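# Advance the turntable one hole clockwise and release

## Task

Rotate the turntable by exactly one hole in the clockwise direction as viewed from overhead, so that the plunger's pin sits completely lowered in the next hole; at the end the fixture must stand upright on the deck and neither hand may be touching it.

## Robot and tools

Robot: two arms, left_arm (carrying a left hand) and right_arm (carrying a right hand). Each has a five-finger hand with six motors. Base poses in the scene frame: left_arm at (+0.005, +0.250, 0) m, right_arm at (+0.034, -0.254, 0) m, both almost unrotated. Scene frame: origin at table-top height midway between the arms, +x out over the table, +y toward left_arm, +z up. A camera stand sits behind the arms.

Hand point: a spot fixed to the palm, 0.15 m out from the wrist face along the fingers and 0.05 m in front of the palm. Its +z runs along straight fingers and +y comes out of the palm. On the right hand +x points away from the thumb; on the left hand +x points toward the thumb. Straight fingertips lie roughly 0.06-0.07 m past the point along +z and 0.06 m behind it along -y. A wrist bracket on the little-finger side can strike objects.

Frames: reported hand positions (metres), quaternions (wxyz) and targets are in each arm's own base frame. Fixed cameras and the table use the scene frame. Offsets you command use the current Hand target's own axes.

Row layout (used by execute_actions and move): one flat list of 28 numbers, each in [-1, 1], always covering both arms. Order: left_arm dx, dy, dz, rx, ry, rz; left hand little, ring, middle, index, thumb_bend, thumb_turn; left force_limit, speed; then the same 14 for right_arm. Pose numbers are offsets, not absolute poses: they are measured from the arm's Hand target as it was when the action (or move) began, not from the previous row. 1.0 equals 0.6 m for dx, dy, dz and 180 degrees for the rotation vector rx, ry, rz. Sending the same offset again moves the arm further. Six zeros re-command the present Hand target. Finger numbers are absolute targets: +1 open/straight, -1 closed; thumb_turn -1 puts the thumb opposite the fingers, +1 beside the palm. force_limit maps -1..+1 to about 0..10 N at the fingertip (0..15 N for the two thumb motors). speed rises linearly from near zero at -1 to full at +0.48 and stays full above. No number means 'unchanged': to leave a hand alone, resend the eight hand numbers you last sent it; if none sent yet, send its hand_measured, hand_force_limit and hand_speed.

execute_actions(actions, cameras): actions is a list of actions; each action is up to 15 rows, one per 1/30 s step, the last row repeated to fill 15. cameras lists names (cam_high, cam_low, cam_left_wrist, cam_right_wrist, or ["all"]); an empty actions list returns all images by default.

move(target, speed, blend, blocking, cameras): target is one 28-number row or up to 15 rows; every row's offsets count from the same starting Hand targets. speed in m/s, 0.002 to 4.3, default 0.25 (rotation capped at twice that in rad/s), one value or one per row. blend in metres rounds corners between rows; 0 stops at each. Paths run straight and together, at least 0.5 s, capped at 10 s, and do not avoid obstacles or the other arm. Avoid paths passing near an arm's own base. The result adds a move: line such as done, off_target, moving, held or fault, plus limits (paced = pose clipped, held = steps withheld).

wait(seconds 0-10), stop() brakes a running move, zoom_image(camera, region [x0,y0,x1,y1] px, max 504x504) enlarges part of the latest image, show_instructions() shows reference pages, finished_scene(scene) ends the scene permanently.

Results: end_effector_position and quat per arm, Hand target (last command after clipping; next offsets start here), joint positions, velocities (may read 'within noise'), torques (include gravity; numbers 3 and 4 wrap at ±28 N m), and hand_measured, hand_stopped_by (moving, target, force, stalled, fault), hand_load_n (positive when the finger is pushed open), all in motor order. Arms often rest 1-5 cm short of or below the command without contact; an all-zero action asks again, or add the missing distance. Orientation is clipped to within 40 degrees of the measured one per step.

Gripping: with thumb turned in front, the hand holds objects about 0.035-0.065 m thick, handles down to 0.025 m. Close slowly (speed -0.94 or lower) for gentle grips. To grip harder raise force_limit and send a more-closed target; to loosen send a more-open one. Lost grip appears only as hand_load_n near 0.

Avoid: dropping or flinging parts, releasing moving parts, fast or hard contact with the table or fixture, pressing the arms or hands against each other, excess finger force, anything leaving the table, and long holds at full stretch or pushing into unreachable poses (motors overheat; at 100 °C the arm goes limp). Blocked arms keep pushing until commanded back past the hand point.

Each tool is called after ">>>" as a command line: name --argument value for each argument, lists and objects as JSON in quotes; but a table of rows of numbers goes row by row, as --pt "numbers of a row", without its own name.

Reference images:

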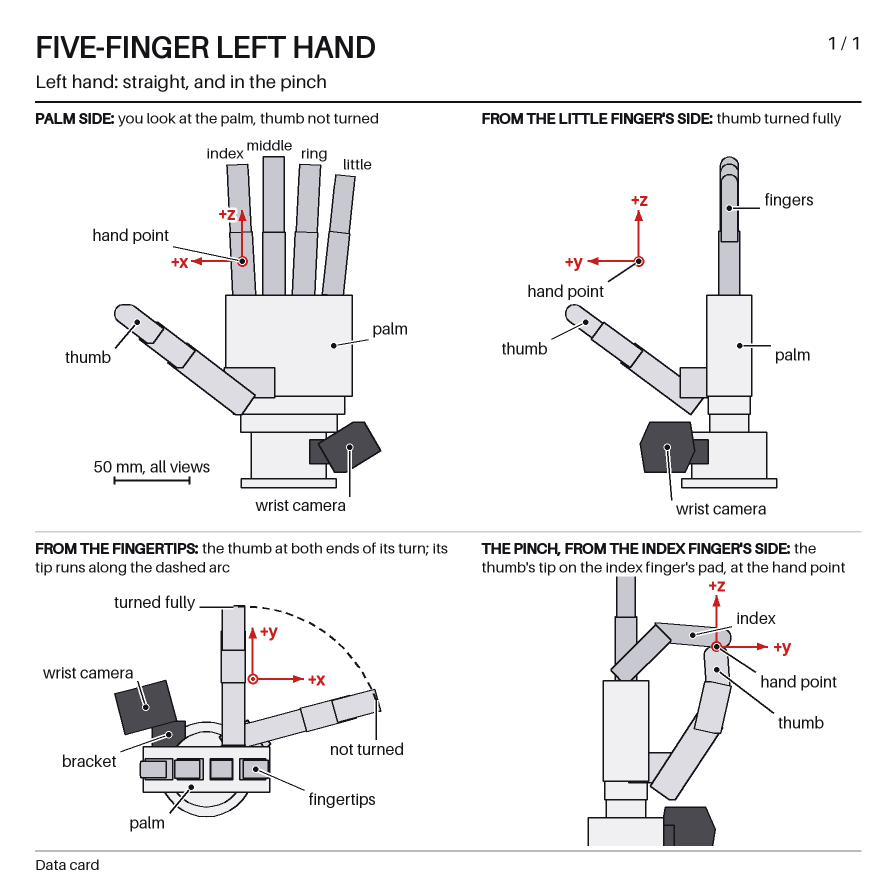

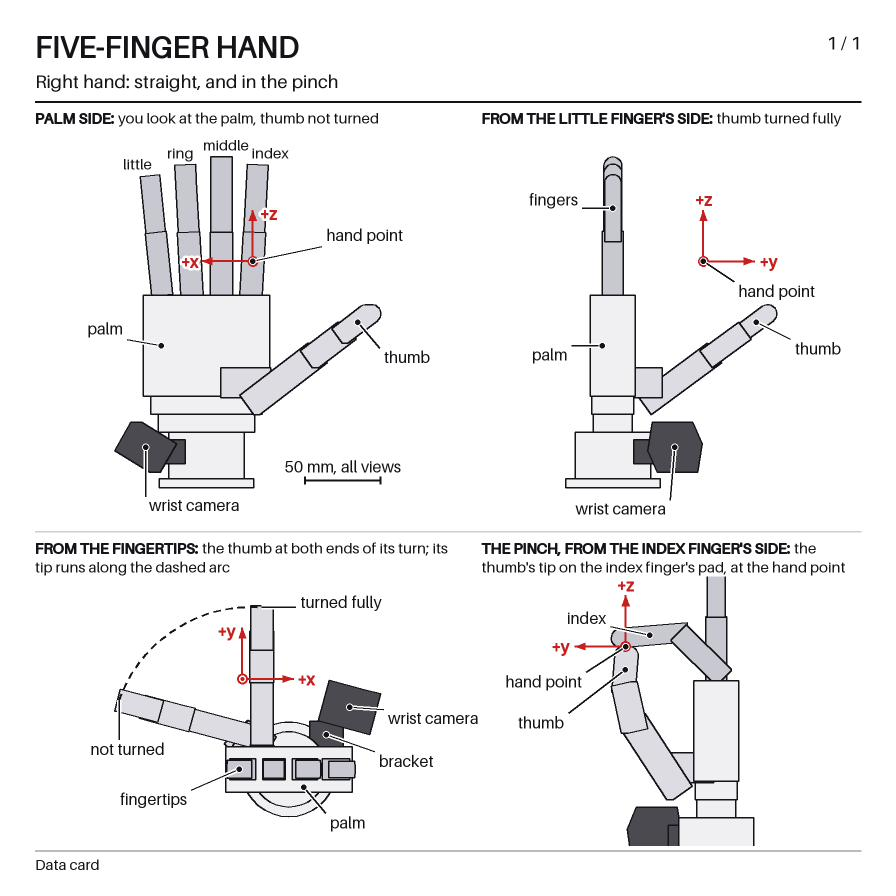

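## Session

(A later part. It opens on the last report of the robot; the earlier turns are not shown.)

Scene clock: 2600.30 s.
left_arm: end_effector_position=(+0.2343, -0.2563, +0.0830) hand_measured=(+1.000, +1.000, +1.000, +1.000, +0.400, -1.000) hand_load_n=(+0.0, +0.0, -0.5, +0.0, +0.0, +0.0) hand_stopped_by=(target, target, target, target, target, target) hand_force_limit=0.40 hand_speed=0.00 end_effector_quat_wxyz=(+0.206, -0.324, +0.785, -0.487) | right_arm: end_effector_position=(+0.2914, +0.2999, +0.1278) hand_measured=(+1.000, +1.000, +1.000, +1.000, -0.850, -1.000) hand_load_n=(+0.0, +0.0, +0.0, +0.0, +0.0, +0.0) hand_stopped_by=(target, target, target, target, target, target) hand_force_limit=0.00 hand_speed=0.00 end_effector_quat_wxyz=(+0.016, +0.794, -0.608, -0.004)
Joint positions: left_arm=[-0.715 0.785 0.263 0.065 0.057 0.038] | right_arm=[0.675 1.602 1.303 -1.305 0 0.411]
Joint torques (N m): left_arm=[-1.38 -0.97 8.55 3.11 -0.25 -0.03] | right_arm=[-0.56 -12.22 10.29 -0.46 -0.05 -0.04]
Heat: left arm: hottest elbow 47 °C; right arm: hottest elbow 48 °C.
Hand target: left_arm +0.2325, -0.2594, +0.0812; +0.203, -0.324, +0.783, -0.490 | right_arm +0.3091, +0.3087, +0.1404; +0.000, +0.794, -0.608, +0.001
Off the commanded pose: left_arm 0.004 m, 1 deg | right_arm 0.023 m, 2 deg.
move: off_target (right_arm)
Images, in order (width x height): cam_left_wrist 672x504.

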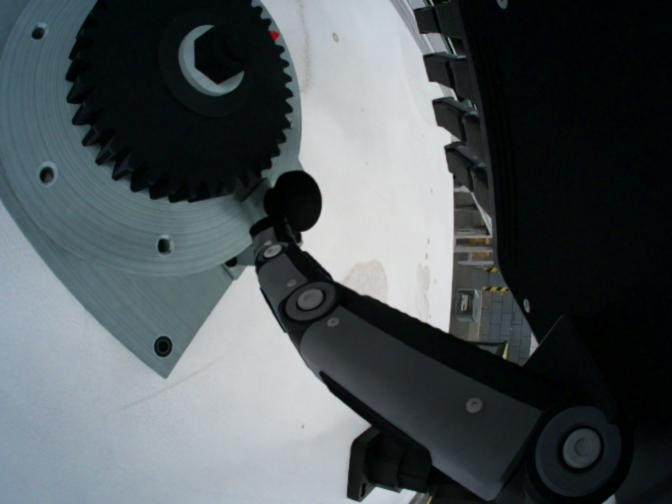

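>>> move --target '[0.0027,0.0295,0.0198,0,0,0,1,1,1,1,0.4,-1,0.4,0,0,0,0,0,0,0,1,1,1,1,-0.85,-1,0,0]' --speed 0.06 --cameras '["cam_left_wrist"]'

>>> zoom_image --camera "cam_left_wrist" --region '[230, 140, 400, 290]'

Scene clock: 2614.73 s.
left_arm: end_effector_position=(+0.2358, -0.2599, +0.0619) hand_measured=(+1.000, +1.000, +1.000, +1.000, +0.400, -1.000) hand_load_n=(+0.0, -0.5, +0.0, +0.0, +0.0, +0.0) hand_stopped_by=(target, target, target, target, target, target) hand_force_limit=0.40 hand_speed=0.00 end_effector_quat_wxyz=(+0.207, -0.324, +0.785, -0.487) | right_arm: end_effector_position=(+0.2914, +0.2999, +0.1278) hand_measured=(+1.000, +1.000, +1.000, +1.000, -0.850, -1.000) hand_load_n=(+0.0, +0.0, +0.0, +0.0, +0.0, +0.0) hand_stopped_by=(target, target, target, target, target, target) hand_force_limit=0.00 hand_speed=0.00 end_effector_quat_wxyz=(+0.016, +0.794, -0.608, -0.004)
Joint positions: left_arm=[-0.724 0.877 0.23 0.19 0.049 0.034] | right_arm=[0.675 1.602 1.303 -1.305 0 0.411]
Joint torques (N m): left_arm=[-1.73 -1.44 7.98 2.95 -0.22 -0.05] | right_arm=[-0.67 -12.28 10.29 -0.49 -0.05 -0.04]
Heat: left arm: hottest elbow 46 °C; right arm: hottest elbow 48 °C.
Hand target: left_arm +0.2334, -0.2625, +0.0599; +0.203, -0.324, +0.783, -0.490 | right_arm +0.3091, +0.3087, +0.1404; +0.000, +0.794, -0.608, +0.001
Off the commanded pose: left_arm 0.004 m, 1 deg | right_arm 0.023 m, 2 deg.
move: off_target (right_arm)
Images, in order (width x height): cam_left_wrist 672x504.

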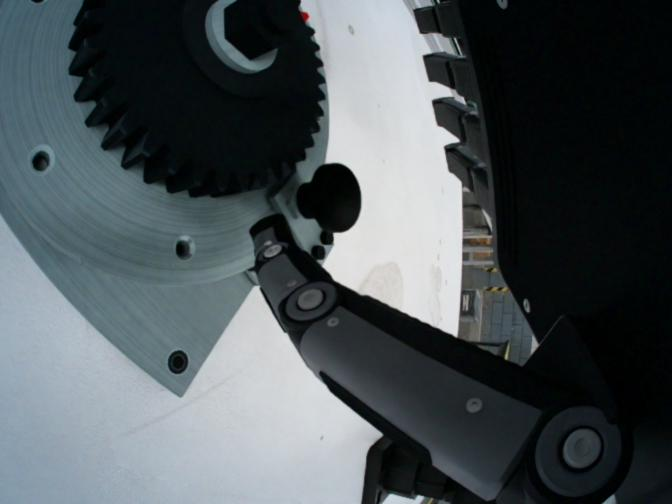

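Scaled by 2.965 from the camera's 672x504 image, which has a finer 960x720 frame.

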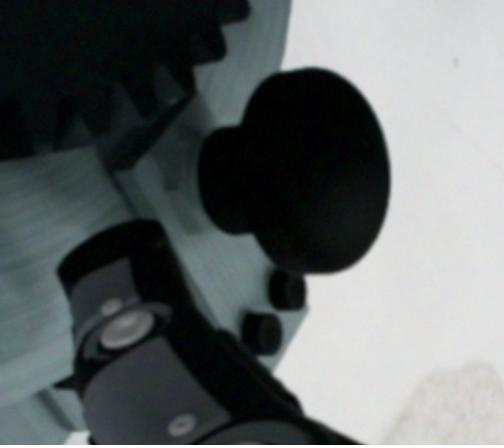

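>>> execute_actions --actions '[[[0,0,0,0,0,0,1,1,1,1,0.2,-1,-0.2,-0.85,0,0,0,0,0,0,1,1,1,1,-0.85,-1,0,0]]]' --cameras '["cam_left_wrist"]'

>>> zoom_image --camera "cam_left_wrist" --region '[230, 140, 400, 290]'

Scene clock: 2636.47 s.
left_arm: end_effector_position=(+0.2358, -0.2600, +0.0619) hand_measured=(+1.000, +1.000, +1.000, +1.000, +0.200, -1.000) hand_load_n=(-0.5, +0.0, +0.0, -0.5, +0.0, +0.0) hand_stopped_by=(target, target, target, target, target, target) hand_force_limit=-0.20 hand_speed=-0.85 end_effector_quat_wxyz=(+0.206, -0.324, +0.785, -0.487) | right_arm: end_effector_position=(+0.2914, +0.2999, +0.1278) hand_measured=(+1.000, +1.000, +1.000, +1.000, -0.850, -1.000) hand_load_n=(+0.0, +0.0, +0.0, +0.0, -0.5, +0.0) hand_stopped_by=(target, target, target, target, target, target) hand_force_limit=0.00 hand_speed=0.00 end_effector_quat_wxyz=(+0.016, +0.794, -0.608, -0.004)
Joint positions: left_arm=[-0.724 0.878 0.23 0.191 0.049 0.034] | right_arm=[0.675 1.602 1.303 -1.305 0 0.411]
Joint torques (N m): left_arm=[-1.55 -0.73 8.14 2.92 -0.28 -0.06] | right_arm=[-0.56 -12.16 10.29 -0.47 -0.05 -0.04]
Heat: left arm: hottest elbow 45 °C; right arm: hottest elbow 48 °C.
Hand target: left_arm +0.2334, -0.2625, +0.0599; +0.203, -0.324, +0.783, -0.490 | right_arm +0.3091, +0.3087, +0.1404; +0.000, +0.794, -0.608, +0.001
Off the commanded pose: left_arm 0.004 m, 1 deg | right_arm 0.023 m, 2 deg.
Step readings (end_effector_position of left_arm | right_arm):
0: (+0.2358, -0.2600, +0.0619) | (+0.2914, +0.2999, +0.1278)
1: (+0.2358, -0.2600, +0.0619) | (+0.2914, +0.2999, +0.1278)
2: (+0.2358, -0.2600, +0.0619) | (+0.2914, +0.2999, +0.1278)
4: (+0.2358, -0.2600, +0.0619) | (+0.2914, +0.2999, +0.1278)
8: (+0.2358, -0.2600, +0.0619) | (+0.2914, +0.2999, +0.1278)
15: (+0.2358, -0.2600, +0.0619) | (+0.2914, +0.2999, +0.1278)
Images, in order (width x height): cam_left_wrist 672x504.

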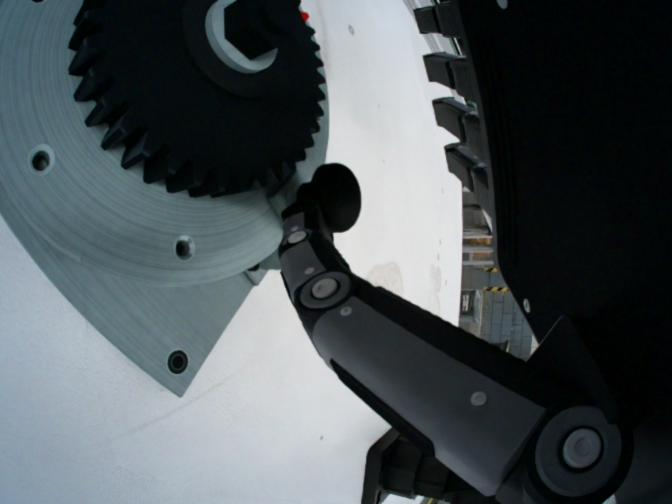

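Scaled by 2.965 from the camera's 672x504 image, which has a finer 960x720 frame.

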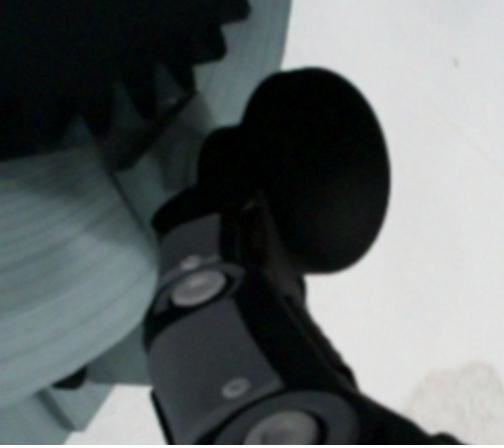

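>>> execute_actions --actions '[[[0,0,0,0,0,0,1,1,1,1,-0.1,-1,-0.2,-0.85,0,0,0,0,0,0,1,1,1,1,-0.85,-1,0,0]]]' --cameras '["cam_left_wrist"]'

>>> zoom_image --camera "cam_left_wrist" --region '[230, 140, 400, 290]'

Scene clock: 2644.67 s.
left_arm: end_effector_position=(+0.2298, -0.2548, +0.0511) hand_measured=(+1.000, +1.000, +1.000, +1.000, -0.098, -1.000) hand_load_n=(+0.0, +0.0, +0.0, +0.0, +3.0, +0.5) hand_stopped_by=(target, target, target, target, target, target) hand_force_limit=-0.20 hand_speed=-0.85 end_effector_quat_wxyz=(+0.202, -0.326, +0.790, -0.478) | right_arm: end_effector_position=(+0.2914, +0.2999, +0.1278) hand_measured=(+1.000, +1.000, +1.000, +1.000, -0.850, -1.000) hand_load_n=(+0.0, +0.0, +0.0, +0.0, +0.0, +0.0) hand_stopped_by=(target, target, target, target, target, target) hand_force_limit=0.00 hand_speed=0.00 end_effector_quat_wxyz=(+0.016, +0.794, -0.608, -0.004)
Joint positions: left_arm=[-0.724 0.882 0.211 0.191 0.049 0.034] | right_arm=[0.675 1.602 1.303 -1.305 0 0.411]
Joint torques (N m): left_arm=[-1.79 -0.26 9.36 3.03 -0.28 -0.04] | right_arm=[-0.56 -12.28 10.28 -0.5 -0.05 -0.05]
Heat: left arm: hottest elbow 45 °C; right arm: hottest elbow 48 °C.
Hand target: left_arm +0.2334, -0.2626, +0.0600; +0.203, -0.324, +0.783, -0.490 | right_arm +0.3091, +0.3087, +0.1404; +0.000, +0.794, -0.608, +0.001
Off the commanded pose: left_arm 0.012 m, 2 deg | right_arm 0.023 m, 2 deg.
Step readings (end_effector_position of left_arm | right_arm):
0: (+0.2358, -0.2600, +0.0619) | (+0.2914, +0.2999, +0.1278)
1: (+0.2358, -0.2600, +0.0619) | (+0.2914, +0.2999, +0.1278)
2: (+0.2358, -0.2600, +0.0619) | (+0.2914, +0.2999, +0.1278)
4: (+0.2358, -0.2600, +0.0619) | (+0.2914, +0.2999, +0.1278)
8: (+0.2358, -0.2600, +0.0619) | (+0.2914, +0.2999, +0.1278)
15: (+0.2345, -0.2588, +0.0596) | (+0.2914, +0.2999, +0.1278)
Images, in order (width x height): cam_left_wrist 672x504.

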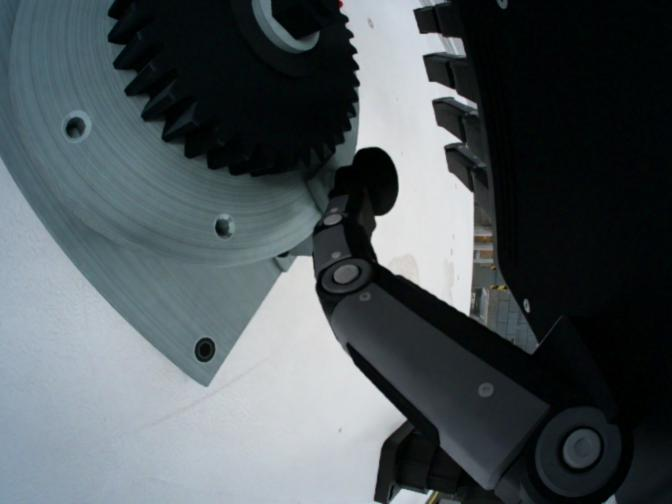

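Scaled by 2.965 from the camera's 672x504 image, which has a finer 960x720 frame.

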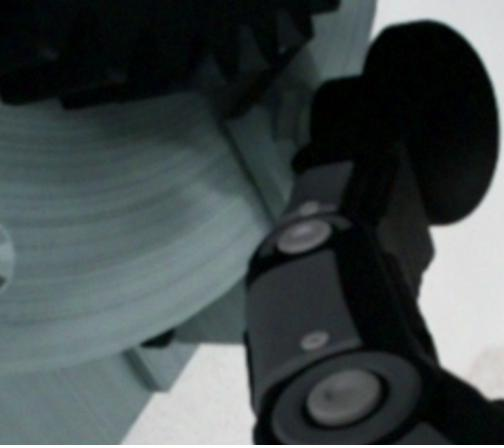

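>>> move --target '[0,-0.0372,0,0,0,0,1,1,1,1,-0.1,-1,-0.2,-0.85,0,0,0,0,0,0,1,1,1,1,-0.85,-1,0,0]' --speed 0.06 --cameras '["cam_left_wrist"]'

>>> zoom_image --camera "cam_left_wrist" --region '[230, 140, 400, 290]'

Scene clock: 2670.03 s.
left_arm: end_effector_position=(+0.2229, -0.2491, +0.0462) hand_measured=(+1.000, +1.000, +1.000, +1.000, -0.098, -1.000) hand_load_n=(+0.0, +0.0, +0.0, +0.0, +0.0, +0.0) hand_stopped_by=(target, target, target, target, target, target) hand_force_limit=-0.20 hand_speed=-0.85 end_effector_quat_wxyz=(+0.195, -0.330, +0.798, -0.464) | right_arm: end_effector_position=(+0.2914, +0.2999, +0.1278) hand_measured=(+1.000, +1.000, +1.000, +1.000, -0.850, -1.000) hand_load_n=(+0.0, +0.0, +0.0, +0.0, +0.0, +0.0) hand_stopped_by=(target, target, target, target, target, target) hand_force_limit=0.00 hand_speed=0.00 end_effector_quat_wxyz=(+0.016, +0.794, -0.608, -0.004)
Joint positions: left_arm=[-0.725 0.858 0.211 0.131 0.048 0.033] | right_arm=[0.675 1.602 1.303 -1.305 0 0.411]
Joint torques (N m): left_arm=[-1.49 -1.26 13.68 1.69 -0.22 0.01] | right_arm=[-0.62 -12.22 10.3 -0.5 -0.04 -0.05]
Heat: left arm: hottest elbow 43 °C; right arm: hottest elbow 48 °C.
Hand target: left_arm +0.2403, -0.2694, +0.0801; +0.203, -0.324, +0.783, -0.490 | right_arm +0.3091, +0.3087, +0.1404; +0.000, +0.794, -0.608, +0.001
Off the commanded pose: left_arm 0.043 m, 4 deg | right_arm 0.023 m, 2 deg.
move: off_target (left_arm, right_arm)
Images, in order (width x height): cam_left_wrist 672x504.

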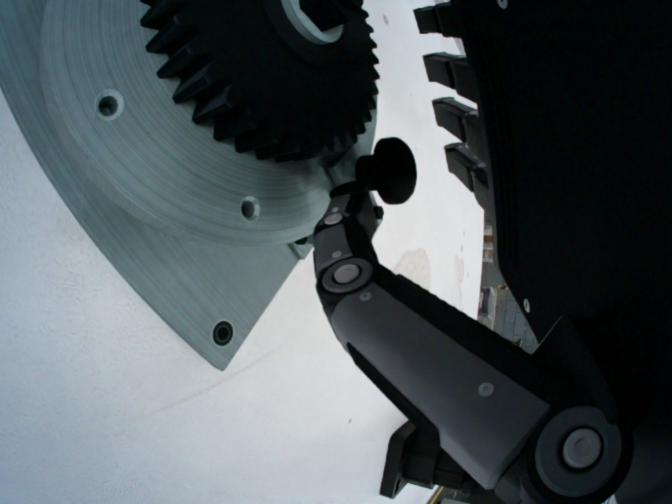

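Scaled by 2.965 from the camera's 672x504 image, which has a finer 960x720 frame.

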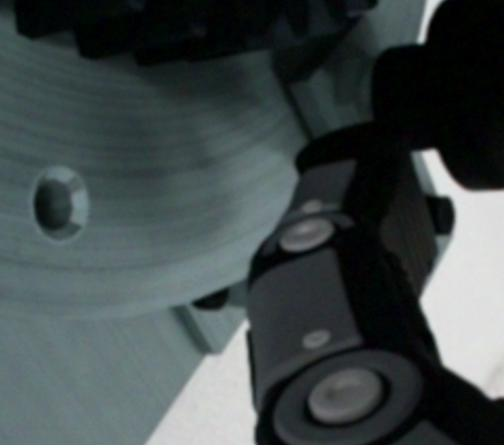

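>>> move --target '[0,-0.03,0.005,0,0,0,1,1,1,1,0.35,-1,-0.2,-0.5,0,0,0,0,0,0,1,1,1,1,-0.85,-1,0,0]' --speed 0.06 --cameras '["cam_left_wrist"]'

Scene clock: 2725.30 s.
left_arm: end_effector_position=(+0.2309, -0.2567, +0.0635) hand_measured=(+1.000, +1.000, +1.000, +1.000, +0.350, -1.000) hand_load_n=(+0.0, +0.0, +0.0, +0.0, +0.0, +0.0) hand_stopped_by=(target, target, target, target, target, target) hand_force_limit=-0.20 hand_speed=-0.50 end_effector_quat_wxyz=(+0.197, -0.329, +0.796, -0.468) | right_arm: end_effector_position=(+0.2914, +0.2999, +0.1278) hand_measured=(+1.000, +1.000, +1.000, +1.000, -0.850, -1.000) hand_load_n=(+0.0, +0.0, +0.0, +0.0, +0.0, +0.0) hand_stopped_by=(target, target, target, target, target, target) hand_force_limit=0.00 hand_speed=0.00 end_effector_quat_wxyz=(+0.016, +0.794, -0.608, -0.004)
Joint positions: left_arm=[-0.727 0.849 0.257 0.086 0.046 0.032] | right_arm=[0.675 1.602 1.303 -1.305 0 0.411]
Joint torques (N m): left_arm=[-1.61 -0.15 14.3 1.88 -0.21 -0.04] | right_arm=[-0.62 -12.22 10.29 -0.47 -0.04 -0.05]
Heat: left arm: hottest elbow 47 °C; right arm: hottest elbow 49 °C.
Hand target: left_arm +0.2477, -0.2768, +0.0948; +0.203, -0.324, +0.783, -0.490 | right_arm +0.3091, +0.3087, +0.1404; +0.000, +0.794, -0.608, +0.001
Off the commanded pose: left_arm 0.041 m, 3 deg | right_arm 0.023 m, 2 deg.
move: off_target (left_arm, right_arm)
Images, in order (width x height): cam_left_wrist 672x504.

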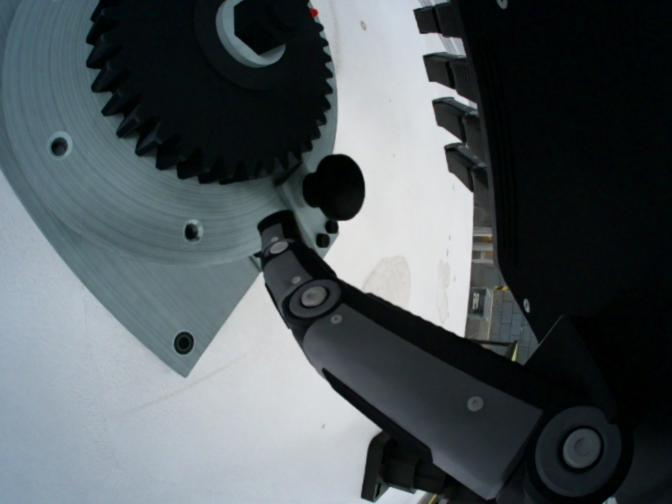

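>>> move --target '[0,-0.005,0.02,0,0,0,1,1,1,1,0.35,-1,-0.2,-0.5,0,0,0,0,0,0,1,1,1,1,-0.85,-1,0,0]' --speed 0.06 --cameras '["cam_left_wrist"]'

Scene clock: 2740.17 s.
left_arm: end_effector_position=(+0.2342, -0.2600, +0.0585) hand_measured=(+1.000, +1.000, +1.000, +1.000, +0.350, -1.000) hand_load_n=(-0.5, -0.5, +0.0, -0.5, +0.0, +0.0) hand_stopped_by=(target, target, target, target, target, target) hand_force_limit=-0.20 hand_speed=-0.50 end_effector_quat_wxyz=(+0.193, -0.332, +0.801, -0.459) | right_arm: end_effector_position=(+0.2914, +0.2999, +0.1278) hand_measured=(+1.000, +1.000, +1.000, +1.000, -0.850, -1.000) hand_load_n=(+0.0, +0.0, +0.0, +0.0, +0.0, +0.0) hand_stopped_by=(target, target, target, target, target, target) hand_force_limit=0.00 hand_speed=0.00 end_effector_quat_wxyz=(+0.016, +0.794, -0.608, -0.004)
Joint positions: left_arm=[-0.729 0.895 0.273 0.092 0.045 0.031] | right_arm=[0.675 1.602 1.303 -1.305 0 0.411]
Joint torques (N m): left_arm=[-1.79 -1.14 14.12 2.93 -0.27 -0.05] | right_arm=[-0.56 -12.22 10.28 -0.46 -0.05 -0.04]
Heat: left arm: hottest elbow 50 °C; right arm: hottest elbow 49 °C.
Hand target: left_arm +0.2564, -0.2854, +0.0924; +0.204, -0.325, +0.783, -0.490 | right_arm +0.3091, +0.3087, +0.1404; +0.000, +0.794, -0.608, +0.001
Off the commanded pose: left_arm 0.048 m, 4 deg | right_arm 0.023 m, 2 deg.
move: off_target (left_arm, right_arm)
Images, in order (width x height): cam_left_wrist 672x504.

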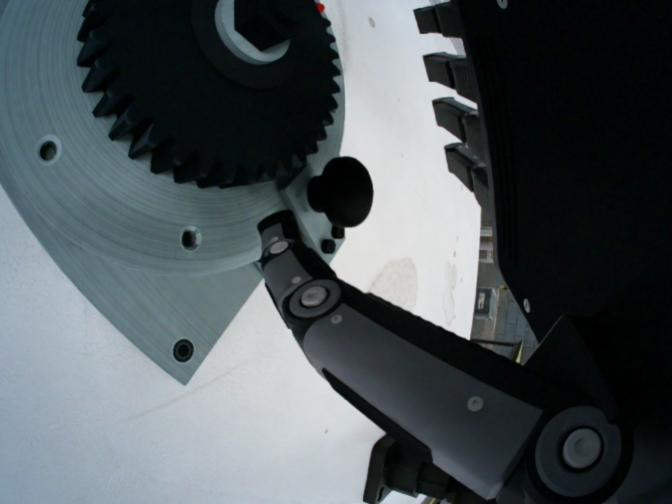

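>>> move --target '[0,-0.015,0.01,0.02,0,0,1,1,1,1,0.35,-1,-0.2,-0.5,0,0,0,0,0,0,1,1,1,1,-0.85,-1,0,0]' --speed 0.06 --cameras '["cam_left_wrist"]'

Scene clock: 2750.17 s.
left_arm: end_effector_position=(+0.2430, -0.2681, +0.0637) hand_measured=(+1.000, +1.000, +1.000, +1.000, +0.352, -1.000) hand_load_n=(+0.0, +0.0, +0.0, +0.0, +4.5, +0.5) hand_stopped_by=(target, target, target, target, target, target) hand_force_limit=-0.20 hand_speed=-0.50 end_effector_quat_wxyz=(+0.201, -0.327, +0.791, -0.477) | right_arm: end_effector_position=(+0.2914, +0.2999, +0.1278) hand_measured=(+1.000, +1.000, +1.000, +1.000, -0.850, -1.000) hand_load_n=(+0.0, +0.0, +0.0, +0.0, +0.0, +0.0) hand_stopped_by=(target, target, target, target, target, target) hand_force_limit=0.00 hand_speed=0.00 end_effector_quat_wxyz=(+0.016, +0.794, -0.608, -0.004)
Joint positions: left_arm=[-0.729 0.927 0.273 0.17 0.045 0.031] | right_arm=[0.675 1.602 1.303 -1.305 0 0.411]
Joint torques (N m): left_arm=[-2.02 -1.49 12.49 4.33 -0.21 -0.04] | right_arm=[-0.56 -12.28 10.3 -0.47 -0.04 -0.05]
Heat: left arm: hottest elbow 51 °C; right arm: hottest elbow 49 °C.
Hand target: left_arm +0.2629, -0.2920, +0.0978; +0.214, -0.318, +0.767, -0.515 | right_arm +0.3091, +0.3087, +0.1404; +0.000, +0.794, -0.608, +0.001
Off the commanded pose: left_arm 0.046 m, 5 deg | right_arm 0.023 m, 2 deg.
move: off_target (left_arm, right_arm)
Images, in order (width x height): cam_left_wrist 672x504.

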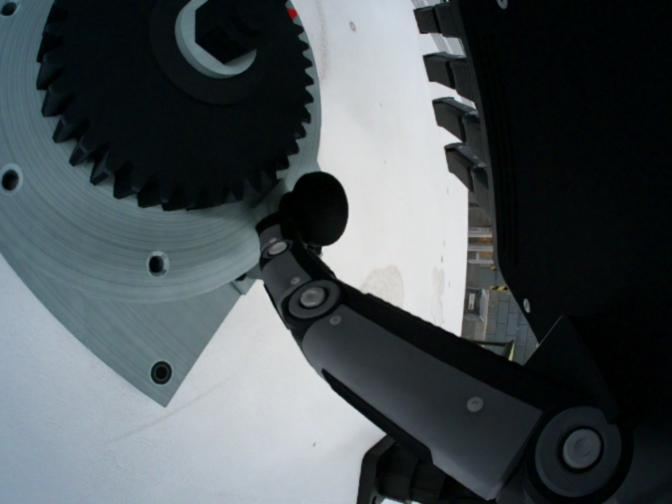

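>>> execute_actions --actions '[[[0,0,0,0,0,0,1,1,1,1,0.1,-1,1,-0.85,0,0,0,0,0,0,1,1,1,1,-0.85,-1,0,0]]]' --cameras '["cam_left_wrist"]'

>>> zoom_image --camera "cam_left_wrist" --region '[230, 140, 400, 290]'

Scene clock: 2762.90 s.
left_arm: end_effector_position=(+0.2398, -0.2654, +0.0540) hand_measured=(+1.000, +1.000, +1.000, +1.000, +0.108, -1.000) hand_load_n=(+0.0, +0.0, +0.0, +0.0, +10.5, +1.0) hand_stopped_by=(target, target, target, target, target, target) hand_force_limit=1.00 hand_speed=-0.85 end_effector_quat_wxyz=(+0.196, -0.330, +0.797, -0.466) | right_arm: end_effector_position=(+0.2914, +0.2999, +0.1278) hand_measured=(+1.000, +1.000, +1.000, +1.000, -0.850, -1.000) hand_load_n=(+0.0, +0.0, +0.0, +0.0, +0.0, +0.0) hand_stopped_by=(target, target, target, target, target, target) hand_force_limit=0.00 hand_speed=0.00 end_effector_quat_wxyz=(+0.016, +0.794, -0.608, -0.004)
Joint positions: left_arm=[-0.729 0.946 0.269 0.164 0.045 0.031] | right_arm=[0.675 1.602 1.303 -1.305 0 0.411]
Joint torques (N m): left_arm=[-1.61 -2.96 12.67 4.51 -0.24 -0.05] | right_arm=[-0.56 -12.16 10.29 -0.47 -0.05 -0.04]
Heat: left arm: hottest elbow 51 °C; right arm: hottest elbow 49 °C.
Hand target: left_arm +0.2630, -0.2920, +0.0979; +0.214, -0.318, +0.767, -0.515 | right_arm +0.3091, +0.3087, +0.1404; +0.000, +0.794, -0.608, +0.001
Off the commanded pose: left_arm 0.056 m, 7 deg | right_arm 0.023 m, 2 deg.
Step readings (end_effector_position of left_arm | right_arm):
0: (+0.2430, -0.2681, +0.0637) | (+0.2914, +0.2999, +0.1278)
1: (+0.2430, -0.2681, +0.0637) | (+0.2914, +0.2999, +0.1278)
2: (+0.2430, -0.2681, +0.0637) | (+0.2914, +0.2999, +0.1278)
4: (+0.2430, -0.2681, +0.0637) | (+0.2914, +0.2999, +0.1278)
8: (+0.2429, -0.2680, +0.0629) | (+0.2914, +0.2999, +0.1278)
15: (+0.2427, -0.2678, +0.0621) | (+0.2914, +0.2999, +0.1278)
Images, in order (width x height): cam_left_wrist 672x504.

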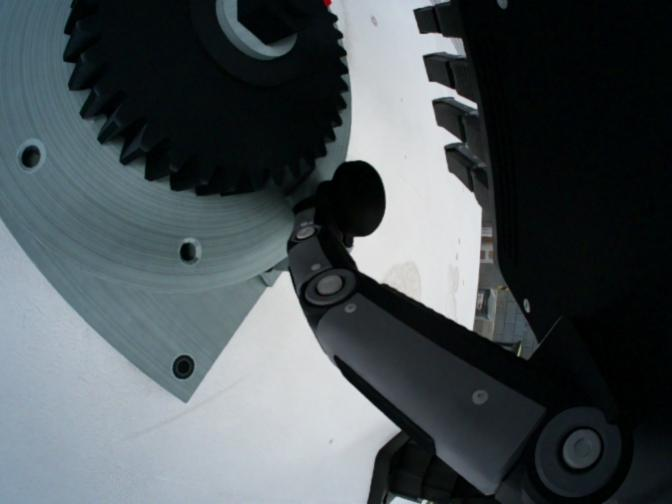

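Scaled by 2.965 from the camera's 672x504 image, which has a finer 960x720 frame.

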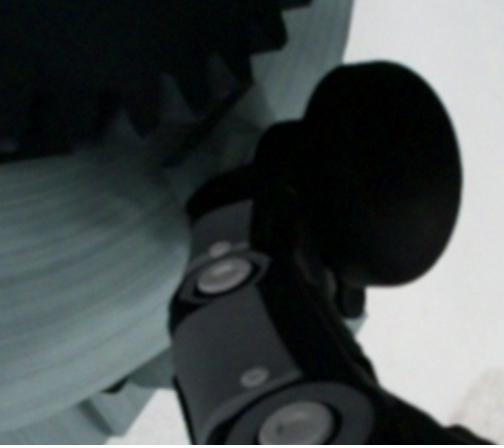

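>>> move --target '[0,-0.046,-0.01,0,0,0,1,1,1,1,0.1,-1,1,-0.85,0,0,0,0,0,0,1,1,1,1,-0.85,-1,0,0]' --speed 0.06 --cameras '["cam_left_wrist"]'

>>> zoom_image --camera "cam_left_wrist" --region '[230, 140, 400, 290]'

Scene clock: 2774.77 s.
left_arm: end_effector_position=(+0.2488, -0.2741, +0.0924) hand_measured=(+1.000, +1.000, +1.000, +1.000, +0.106, -1.000) hand_load_n=(+0.0, +0.0, +0.0, +0.0, +0.0, +0.0) hand_stopped_by=(target, target, target, target, target, target) hand_force_limit=1.00 hand_speed=-0.85 end_effector_quat_wxyz=(+0.205, -0.325, +0.785, -0.487) | right_arm: end_effector_position=(+0.2914, +0.2999, +0.1278) hand_measured=(+1.000, +1.000, +1.000, +1.000, -0.850, -1.000) hand_load_n=(+0.0, +0.0, +0.0, +0.0, +0.0, +0.0) hand_stopped_by=(target, target, target, target, target, target) hand_force_limit=0.00 hand_speed=0.00 end_effector_quat_wxyz=(+0.016, +0.794, -0.608, -0.004)
Joint positions: left_arm=[-0.731 0.87 0.324 0.087 0.044 0.028] | right_arm=[0.675 1.602 1.303 -1.305 0 0.411]
Joint torques (N m): left_arm=[-2.2 -0.79 14.13 3.07 -0.3 -0.03] | right_arm=[-0.5 -12.22 10.29 -0.47 -0.04 -0.04]
Heat: left arm: hottest elbow 52 °C; right arm: hottest elbow 49 °C.
Hand target: left_arm +0.2663, -0.2955, +0.1256; +0.213, -0.318, +0.767, -0.515 | right_arm +0.3091, +0.3087, +0.1404; +0.000, +0.794, -0.608, +0.001
Off the commanded pose: left_arm 0.043 m, 4 deg | right_arm 0.023 m, 2 deg.
move: off_target (left_arm, right_arm)
Images, in order (width x height): cam_left_wrist 672x504.

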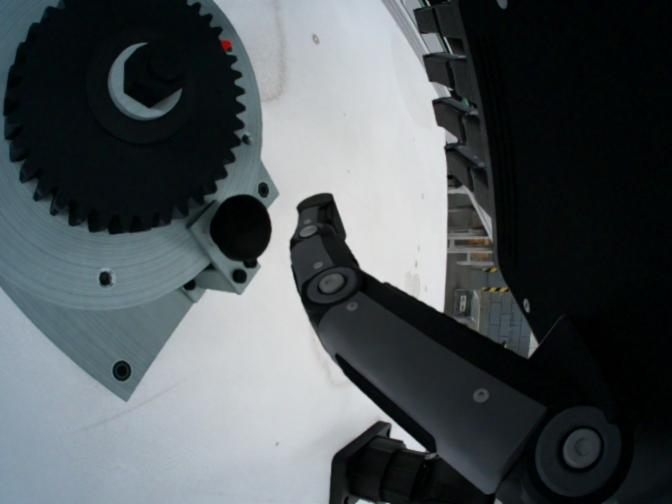

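Scaled by 2.965 from the camera's 672x504 image, which has a finer 960x720 frame.

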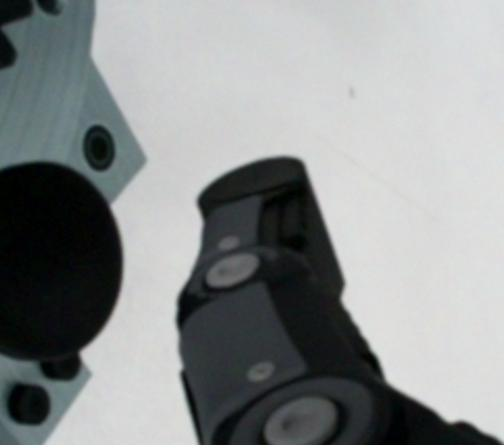

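>>> move --pt "-0.0098 0.0547 -0.0907 -0.02 0 0 1 1 1 1 0.4 -1 0.4 0 0 0 0 0 0 0 1 1 1 1 -0.85 -1 0 0" --pt "-0.0098 0.1622 -0.0472 -0.02 0 0 1 1 1 1 0.4 -1 0.4 0 0 0 0 0 0 0 1 1 1 1 -0.85 -1 0 0" --speed 0.1 --cameras '["cam_left_wrist"]'

Scene clock: 2906.30 s.
left_arm: end_effector_position=(+0.2258, -0.2508, +0.0531) hand_measured=(+1.000, +1.000, +1.000, +1.000, +0.400, -1.000) hand_load_n=(+0.0, +0.0, +0.0, +0.0, +0.0, +0.0) hand_stopped_by=(target, target, target, target, target, target) hand_force_limit=0.40 hand_speed=0.00 end_effector_quat_wxyz=(+0.200, -0.325, +0.781, -0.494) | right_arm: end_effector_position=(+0.2914, +0.2999, +0.1278) hand_measured=(+1.000, +1.000, +1.000, +1.000, -0.850, -1.000) hand_load_n=(+0.0, +0.0, +0.0, +0.0, +0.0, +0.0) hand_stopped_by=(target, target, target, target, target, target) hand_force_limit=0.00 hand_speed=0.00 end_effector_quat_wxyz=(+0.016, +0.794, -0.608, -0.004)
Joint positions: left_arm=[-0.706 0.844 0.18 0.217 0.077 0.029] | right_arm=[0.675 1.602 1.303 -1.305 0 0.411]
Joint torques (N m): left_arm=[-0.03 0.44 7.35 3.06 -0.04 0.19] | right_arm=[-0.56 -12.22 10.32 -0.47 -0.04 -0.04]
Heat: left arm: hottest elbow 55 °C; right arm: hottest elbow 50 °C.
Hand target: left_arm +0.2259, -0.2467, +0.0463; +0.203, -0.324, +0.783, -0.490 | right_arm +0.3091, +0.3087, +0.1404; +0.000, +0.794, -0.608, +0.001
Off the commanded pose: left_arm 0.008 m, 1 deg | right_arm 0.023 m, 2 deg.
move: off_target (right_arm)
Images, in order (width x height): cam_left_wrist 672x504.

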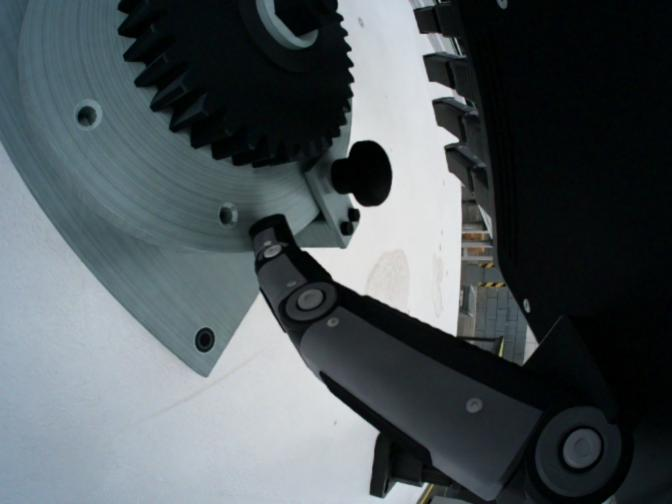

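>>> move --target '[0,-0.1106,0.0342,0.012,0,0,1,1,1,1,0.4,-1,0.4,0,0,0,0,0,0,0,1,1,1,1,-0.85,-1,0,0]' --speed 0.06 --cameras '["cam_left_wrist"]'

>>> zoom_image --camera "cam_left_wrist" --region '[230, 140, 400, 290]'

Scene clock: 2921.40 s.
left_arm: end_effector_position=(+0.2406, -0.2615, +0.0679) hand_measured=(+1.000, +1.000, +1.000, +1.000, +0.400, -1.000) hand_load_n=(+0.0, +0.0, +0.0, +0.0, +0.0, +0.0) hand_stopped_by=(target, target, target, target, target, target) hand_force_limit=0.40 hand_speed=0.00 end_effector_quat_wxyz=(+0.200, -0.329, +0.785, -0.485) | right_arm: end_effector_position=(+0.2914, +0.2999, +0.1278) hand_measured=(+1.000, +1.000, +1.000, +1.000, -0.850, -1.000) hand_load_n=(-0.5, +0.0, +0.0, +0.0, +0.0, +0.0) hand_stopped_by=(target, target, target, target, target, target) hand_force_limit=0.00 hand_speed=0.00 end_effector_quat_wxyz=(+0.016, +0.794, -0.608, -0.004)
Joint positions: left_arm=[-0.706 0.881 0.256 0.158 0.069 0.029] | right_arm=[0.675 1.602 1.303 -1.305 0 0.411]
Joint torques (N m): left_arm=[-1.38 -1.49 13.9 2.15 -0.24 0.08] | right_arm=[-0.56 -12.22 10.29 -0.47 -0.04 -0.05]
Heat: left arm: hottest elbow 52 °C; right arm: hottest elbow 50 °C.
Hand target: left_arm +0.2595, -0.2803, +0.0972; +0.210, -0.320, +0.773, -0.505 | right_arm +0.3091, +0.3087, +0.1404; +0.000, +0.794, -0.608, +0.001
Off the commanded pose: left_arm 0.039 m, 3 deg | right_arm 0.023 m, 2 deg.
move: off_target (left_arm, right_arm)
Images, in order (width x height): cam_left_wrist 672x504.

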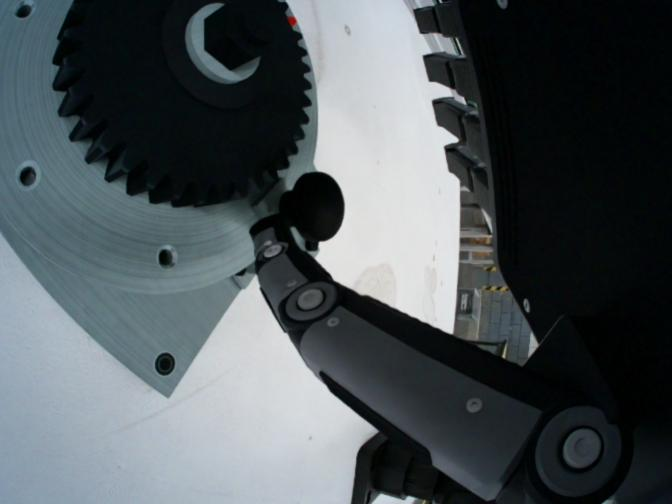

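Scaled by 2.965 from the camera's 672x504 image, which has a finer 960x720 frame.

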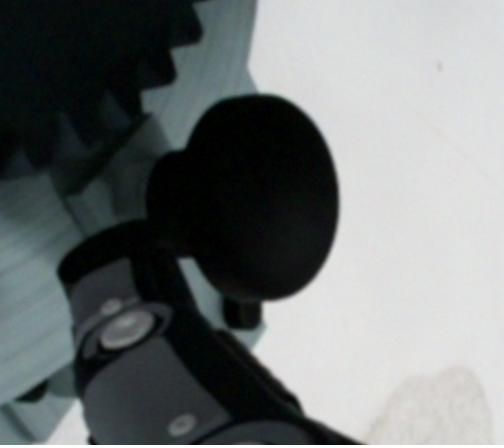

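>>> move --target '[0,-0.003,0.02,0,0,0,1,1,1,1,0.4,-1,0.4,0,0,0,0,0,0,0,1,1,1,1,-0.85,-1,0,0]' --speed 0.06 --cameras '["cam_left_wrist"]'

>>> zoom_image --camera "cam_left_wrist" --region '[230, 140, 400, 290]'

Scene clock: 2931.33 s.
left_arm: end_effector_position=(+0.2447, -0.2650, +0.0609) hand_measured=(+1.000, +1.000, +1.000, +1.000, +0.400, -1.000) hand_load_n=(+0.0, +0.0, +0.0, +0.0, +0.0, +0.0) hand_stopped_by=(target, target, target, target, target, target) hand_force_limit=0.40 hand_speed=0.00 end_effector_quat_wxyz=(+0.196, -0.332, +0.791, -0.476) | right_arm: end_effector_position=(+0.2914, +0.2999, +0.1278) hand_measured=(+1.000, +1.000, +1.000, +1.000, -0.850, -1.000) hand_load_n=(+0.0, +0.0, +0.0, +0.0, +0.0, +0.0) hand_stopped_by=(target, target, target, target, target, target) hand_force_limit=0.00 hand_speed=0.00 end_effector_quat_wxyz=(+0.016, +0.794, -0.608, -0.004)
Joint positions: left_arm=[-0.708 0.935 0.271 0.172 0.066 0.029] | right_arm=[0.675 1.602 1.303 -1.305 0 0.411]
Joint torques (N m): left_arm=[-0.97 -1.96 13.67 3.15 -0.23 0.09] | right_arm=[-0.62 -12.16 10.29 -0.5 -0.05 -0.04]
Heat: left arm: hottest elbow 51 °C; right arm: hottest elbow 50 °C.
Hand target: left_arm +0.2677, -0.2886, +0.0940; +0.210, -0.320, +0.774, -0.505 | right_arm +0.3091, +0.3087, +0.1404; +0.000, +0.794, -0.608, +0.001
Off the commanded pose: left_arm 0.047 m, 4 deg | right_arm 0.023 m, 2 deg.
move: off_target (left_arm, right_arm)
Images, in order (width x height): cam_left_wrist 672x504.

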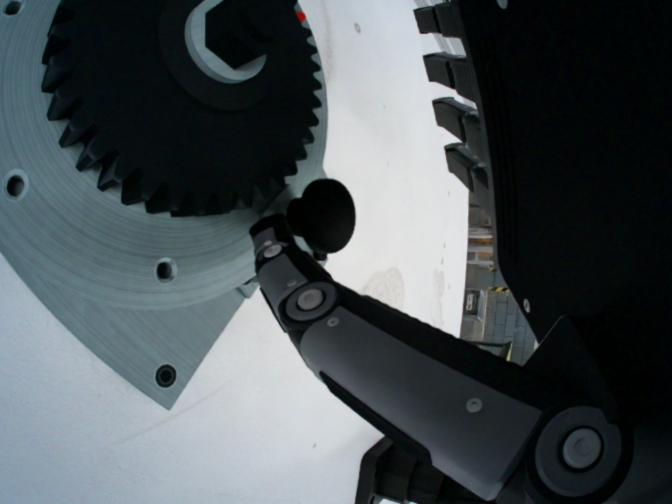

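Scaled by 2.965 from the camera's 672x504 image, which has a finer 960x720 frame.

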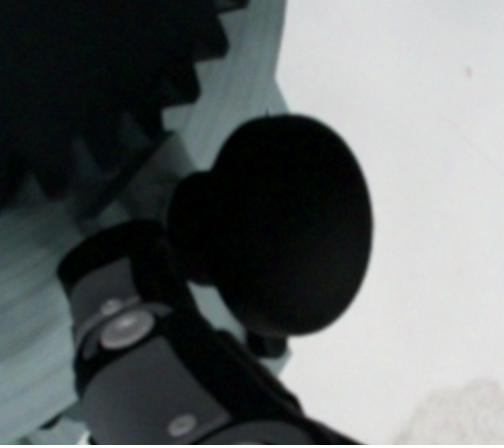

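>>> execute_actions --actions '[[[0,0,0,0,0,0,1,1,-0.4,-0.4,0.4,-1,-0.3,-0.9,0,0,0,0,0,0,1,1,1,1,-0.85,-1,0,0]],[[0,0,0,0,0,0,1,1,-0.4,-0.4,0.4,-1,-0.3,-0.9,0,0,0,0,0,0,1,1,1,1,-0.85,-1,0,0]]]' --cameras '["cam_left_wrist"]'

>>> wait --seconds 3 --cameras '["cam_left_wrist"]'

Scene clock: 2954.20 s.
left_arm: end_effector_position=(+0.2462, -0.2656, +0.0610) hand_measured=(+1.000, +1.000, -0.070, -0.088, +0.400, -1.000) hand_load_n=(+0.0, +0.0, +0.5, +4.0, +0.0, +0.0) hand_stopped_by=(target, target, force, force, target, target) hand_force_limit=-0.30 hand_speed=-0.90 end_effector_quat_wxyz=(+0.197, -0.333, +0.790, -0.475) | right_arm: end_effector_position=(+0.2914, +0.2999, +0.1278) hand_measured=(+1.000, +1.000, +1.000, +1.000, -0.850, -1.000) hand_load_n=(+0.0, +0.0, +0.0, +0.0, +0.0, +0.0) hand_stopped_by=(target, target, target, target, target, target) hand_force_limit=0.00 hand_speed=0.00 end_effector_quat_wxyz=(+0.016, +0.794, -0.608, -0.004)
Joint positions: left_arm=[-0.708 0.941 0.275 0.176 0.064 0.029] | right_arm=[0.675 1.602 1.303 -1.305 0 0.411]
Joint torques (N m): left_arm=[-1.61 -1.49 13.46 3.18 -0.18 0.05] | right_arm=[-0.56 -12.28 10.29 -0.47 -0.05 -0.05]
Heat: left arm: hottest elbow 50 °C; right arm: hottest elbow 50 °C.
Hand target: left_arm +0.2677, -0.2885, +0.0938; +0.210, -0.321, +0.774, -0.505 | right_arm +0.3091, +0.3087, +0.1404; +0.000, +0.794, -0.608, +0.001
Off the commanded pose: left_arm 0.046 m, 4 deg | right_arm 0.023 m, 2 deg.
not at rest: the robot was still moving 3 seconds after this call's last action.
Step readings (end_effector_position of left_arm | right_arm):
0: (+0.2447, -0.2651, +0.0610) | (+0.2914, +0.2999, +0.1278)
1: (+0.2447, -0.2651, +0.0610) | (+0.2914, +0.2999, +0.1278)
2: (+0.2447, -0.2651, +0.0610) | (+0.2914, +0.2999, +0.1278)
4: (+0.2448, -0.2650, +0.0609) | (+0.2914, +0.2999, +0.1278)
8: (+0.2448, -0.2650, +0.0608) | (+0.2914, +0.2999, +0.1278)
15: (+0.2448, -0.2650, +0.0608) | (+0.2914, +0.2999, +0.1278)
16: (+0.2448, -0.2650, +0.0608) | (+0.2914, +0.2999, +0.1278)
17: (+0.2448, -0.2650, +0.0608) | (+0.2914, +0.2999, +0.1278)
19: (+0.2448, -0.2650, +0.0608) | (+0.2914, +0.2999, +0.1278)
23: (+0.2448, -0.2650, +0.0608) | (+0.2914, +0.2999, +0.1278)
30: (+0.2448, -0.2650, +0.0608) | (+0.2914, +0.2999, +0.1278)
Images, in order (width x height): cam_left_wrist 672x504.

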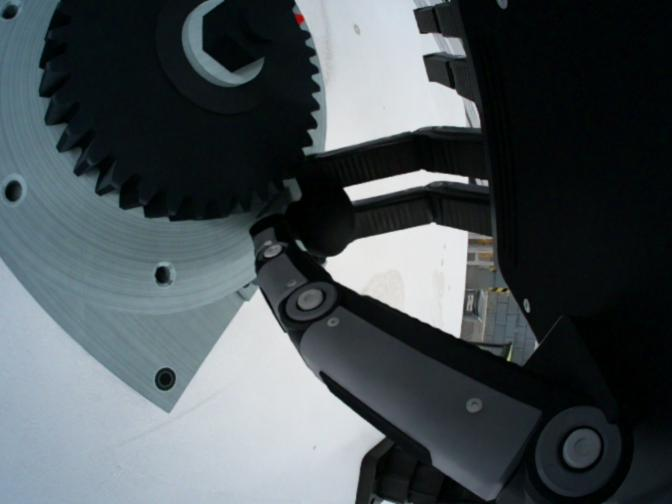

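Scene clock: 2957.20 s.
left_arm: end_effector_position=(+0.2463, -0.2657, +0.0610) hand_measured=(+1.000, +1.000, -0.070, -0.088, +0.400, -1.000) hand_load_n=(+0.0, -0.5, +0.0, +1.5, +0.0, +0.0) hand_stopped_by=(target, target, force, force, target, target) hand_force_limit=-0.30 hand_speed=-0.90 end_effector_quat_wxyz=(+0.197, -0.333, +0.790, -0.475) | right_arm: end_effector_position=(+0.2914, +0.2999, +0.1278) hand_measured=(+1.000, +1.000, +1.000, +1.000, -0.850, -1.000) hand_load_n=(+0.0, +0.0, +0.5, +0.0, +0.0, -0.5) hand_stopped_by=(target, target, target, target, target, target) hand_force_limit=0.00 hand_speed=0.00 end_effector_quat_wxyz=(+0.016, +0.794, -0.608, -0.004)
Joint positions: left_arm=[-0.708 0.942 0.275 0.176 0.064 0.029] | right_arm=[0.675 1.602 1.303 -1.305 0 0.411]
Joint torques (N m): left_arm=[-2.02 -1.2 13.57 3.04 -0.2 0.12] | right_arm=[-0.67 -12.28 10.29 -0.47 -0.05 -0.05]
Heat: left arm: hottest elbow 51 °C; right arm: hottest elbow 50 °C.
Hand target: left_arm +0.2678, -0.2885, +0.0939; +0.210, -0.321, +0.774, -0.505 | right_arm +0.3091, +0.3087, +0.1404; +0.000, +0.794, -0.608, +0.001
Off the commanded pose: left_arm 0.046 m, 4 deg | right_arm 0.023 m, 2 deg.
wait: 3.00 s; at rest by 0.17 s
Images, in order (width x height): cam_left_wrist 672x504.

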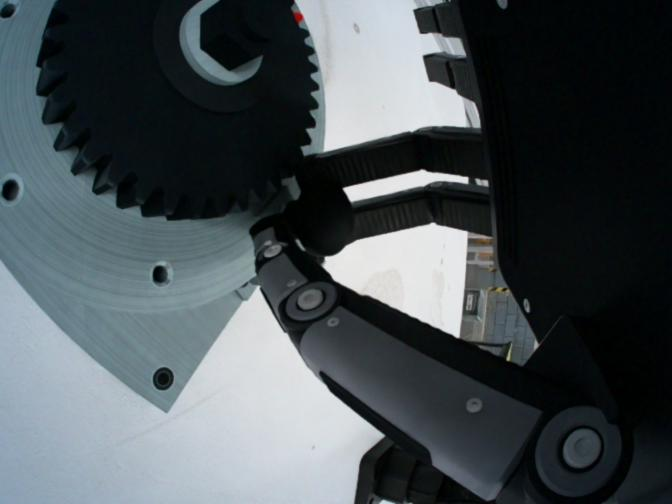

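>>> execute_actions --actions '[[[0,0,0,0,0,0,1,1,-0.5,-0.5,-0.3,-1,0.6,-0.9,0,0,0,0,0,0,1,1,1,1,-0.85,-1,0,0]],[[0,0,0,0,0,0,1,1,-0.5,-0.5,-0.3,-1,0.6,-0.9,0,0,0,0,0,0,1,1,1,1,-0.85,-1,0,0]]]' --cameras '["cam_left_wrist"]'

>>> zoom_image --camera "cam_left_wrist" --region '[230, 140, 400, 290]'

Scene clock: 2964.80 s.
left_arm: end_effector_position=(+0.2477, -0.2668, +0.0586) hand_measured=(+1.000, +1.000, -0.132, -0.132, +0.308, -1.000) hand_load_n=(+0.0, +0.0, +7.5, +3.5, +11.0, +1.5) hand_stopped_by=(target, target, force, force, force, target) hand_force_limit=0.60 hand_speed=-0.90 end_effector_quat_wxyz=(+0.196, -0.333, +0.792, -0.472) | right_arm: end_effector_position=(+0.2914, +0.2999, +0.1278) hand_measured=(+1.000, +1.000, +1.000, +1.000, -0.850, -1.000) hand_load_n=(+0.0, +0.0, +0.0, +0.0, +0.0, +0.0) hand_stopped_by=(target, target, target, target, target, target) hand_force_limit=0.00 hand_speed=0.00 end_effector_quat_wxyz=(+0.016, +0.794, -0.608, -0.004)
Joint positions: left_arm=[-0.708 0.959 0.279 0.182 0.062 0.029] | right_arm=[0.675 1.602 1.303 -1.305 0 0.411]
Joint torques (N m): left_arm=[-1.2 -2.96 13.33 2.8 -0.11 0.04] | right_arm=[-0.62 -12.22 10.3 -0.44 -0.05 -0.04]
Heat: left arm: hottest elbow 52 °C; right arm: hottest elbow 50 °C.
Hand target: left_arm +0.2678, -0.2885, +0.0940; +0.210, -0.320, +0.774, -0.505 | right_arm +0.3091, +0.3087, +0.1404; +0.000, +0.794, -0.608, +0.001
Off the commanded pose: left_arm 0.046 m, 5 deg | right_arm 0.023 m, 2 deg.
Step readings (end_effector_position of left_arm | right_arm):
0: (+0.2463, -0.2657, +0.0610) | (+0.2914, +0.2999, +0.1278)
1: (+0.2463, -0.2657, +0.0610) | (+0.2914, +0.2999, +0.1278)
2: (+0.2463, -0.2657, +0.0610) | (+0.2914, +0.2999, +0.1278)
4: (+0.2465, -0.2659, +0.0612) | (+0.2914, +0.2999, +0.1278)
8: (+0.2475, -0.2671, +0.0605) | (+0.2914, +0.2999, +0.1278)
15: (+0.2477, -0.2669, +0.0591) | (+0.2914, +0.2999, +0.1278)
16: (+0.2478, -0.2668, +0.0589) | (+0.2914, +0.2999, +0.1278)
17: (+0.2477, -0.2668, +0.0588) | (+0.2914, +0.2999, +0.1278)
19: (+0.2477, -0.2668, +0.0586) | (+0.2914, +0.2999, +0.1278)
23: (+0.2477, -0.2668, +0.0586) | (+0.2914, +0.2999, +0.1278)
30: (+0.2477, -0.2668, +0.0586) | (+0.2914, +0.2999, +0.1278)
Images, in order (width x height): cam_left_wrist 672x504.

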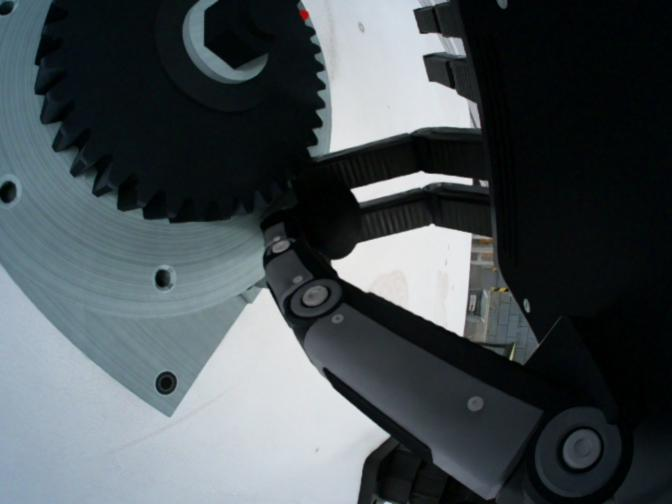

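Scaled by 2.965 from the camera's 672x504 image, which has a finer 960x720 frame.

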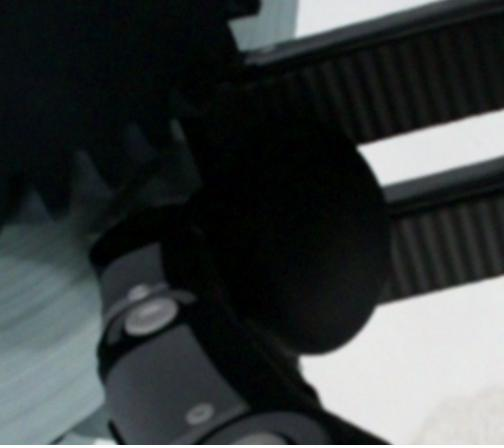

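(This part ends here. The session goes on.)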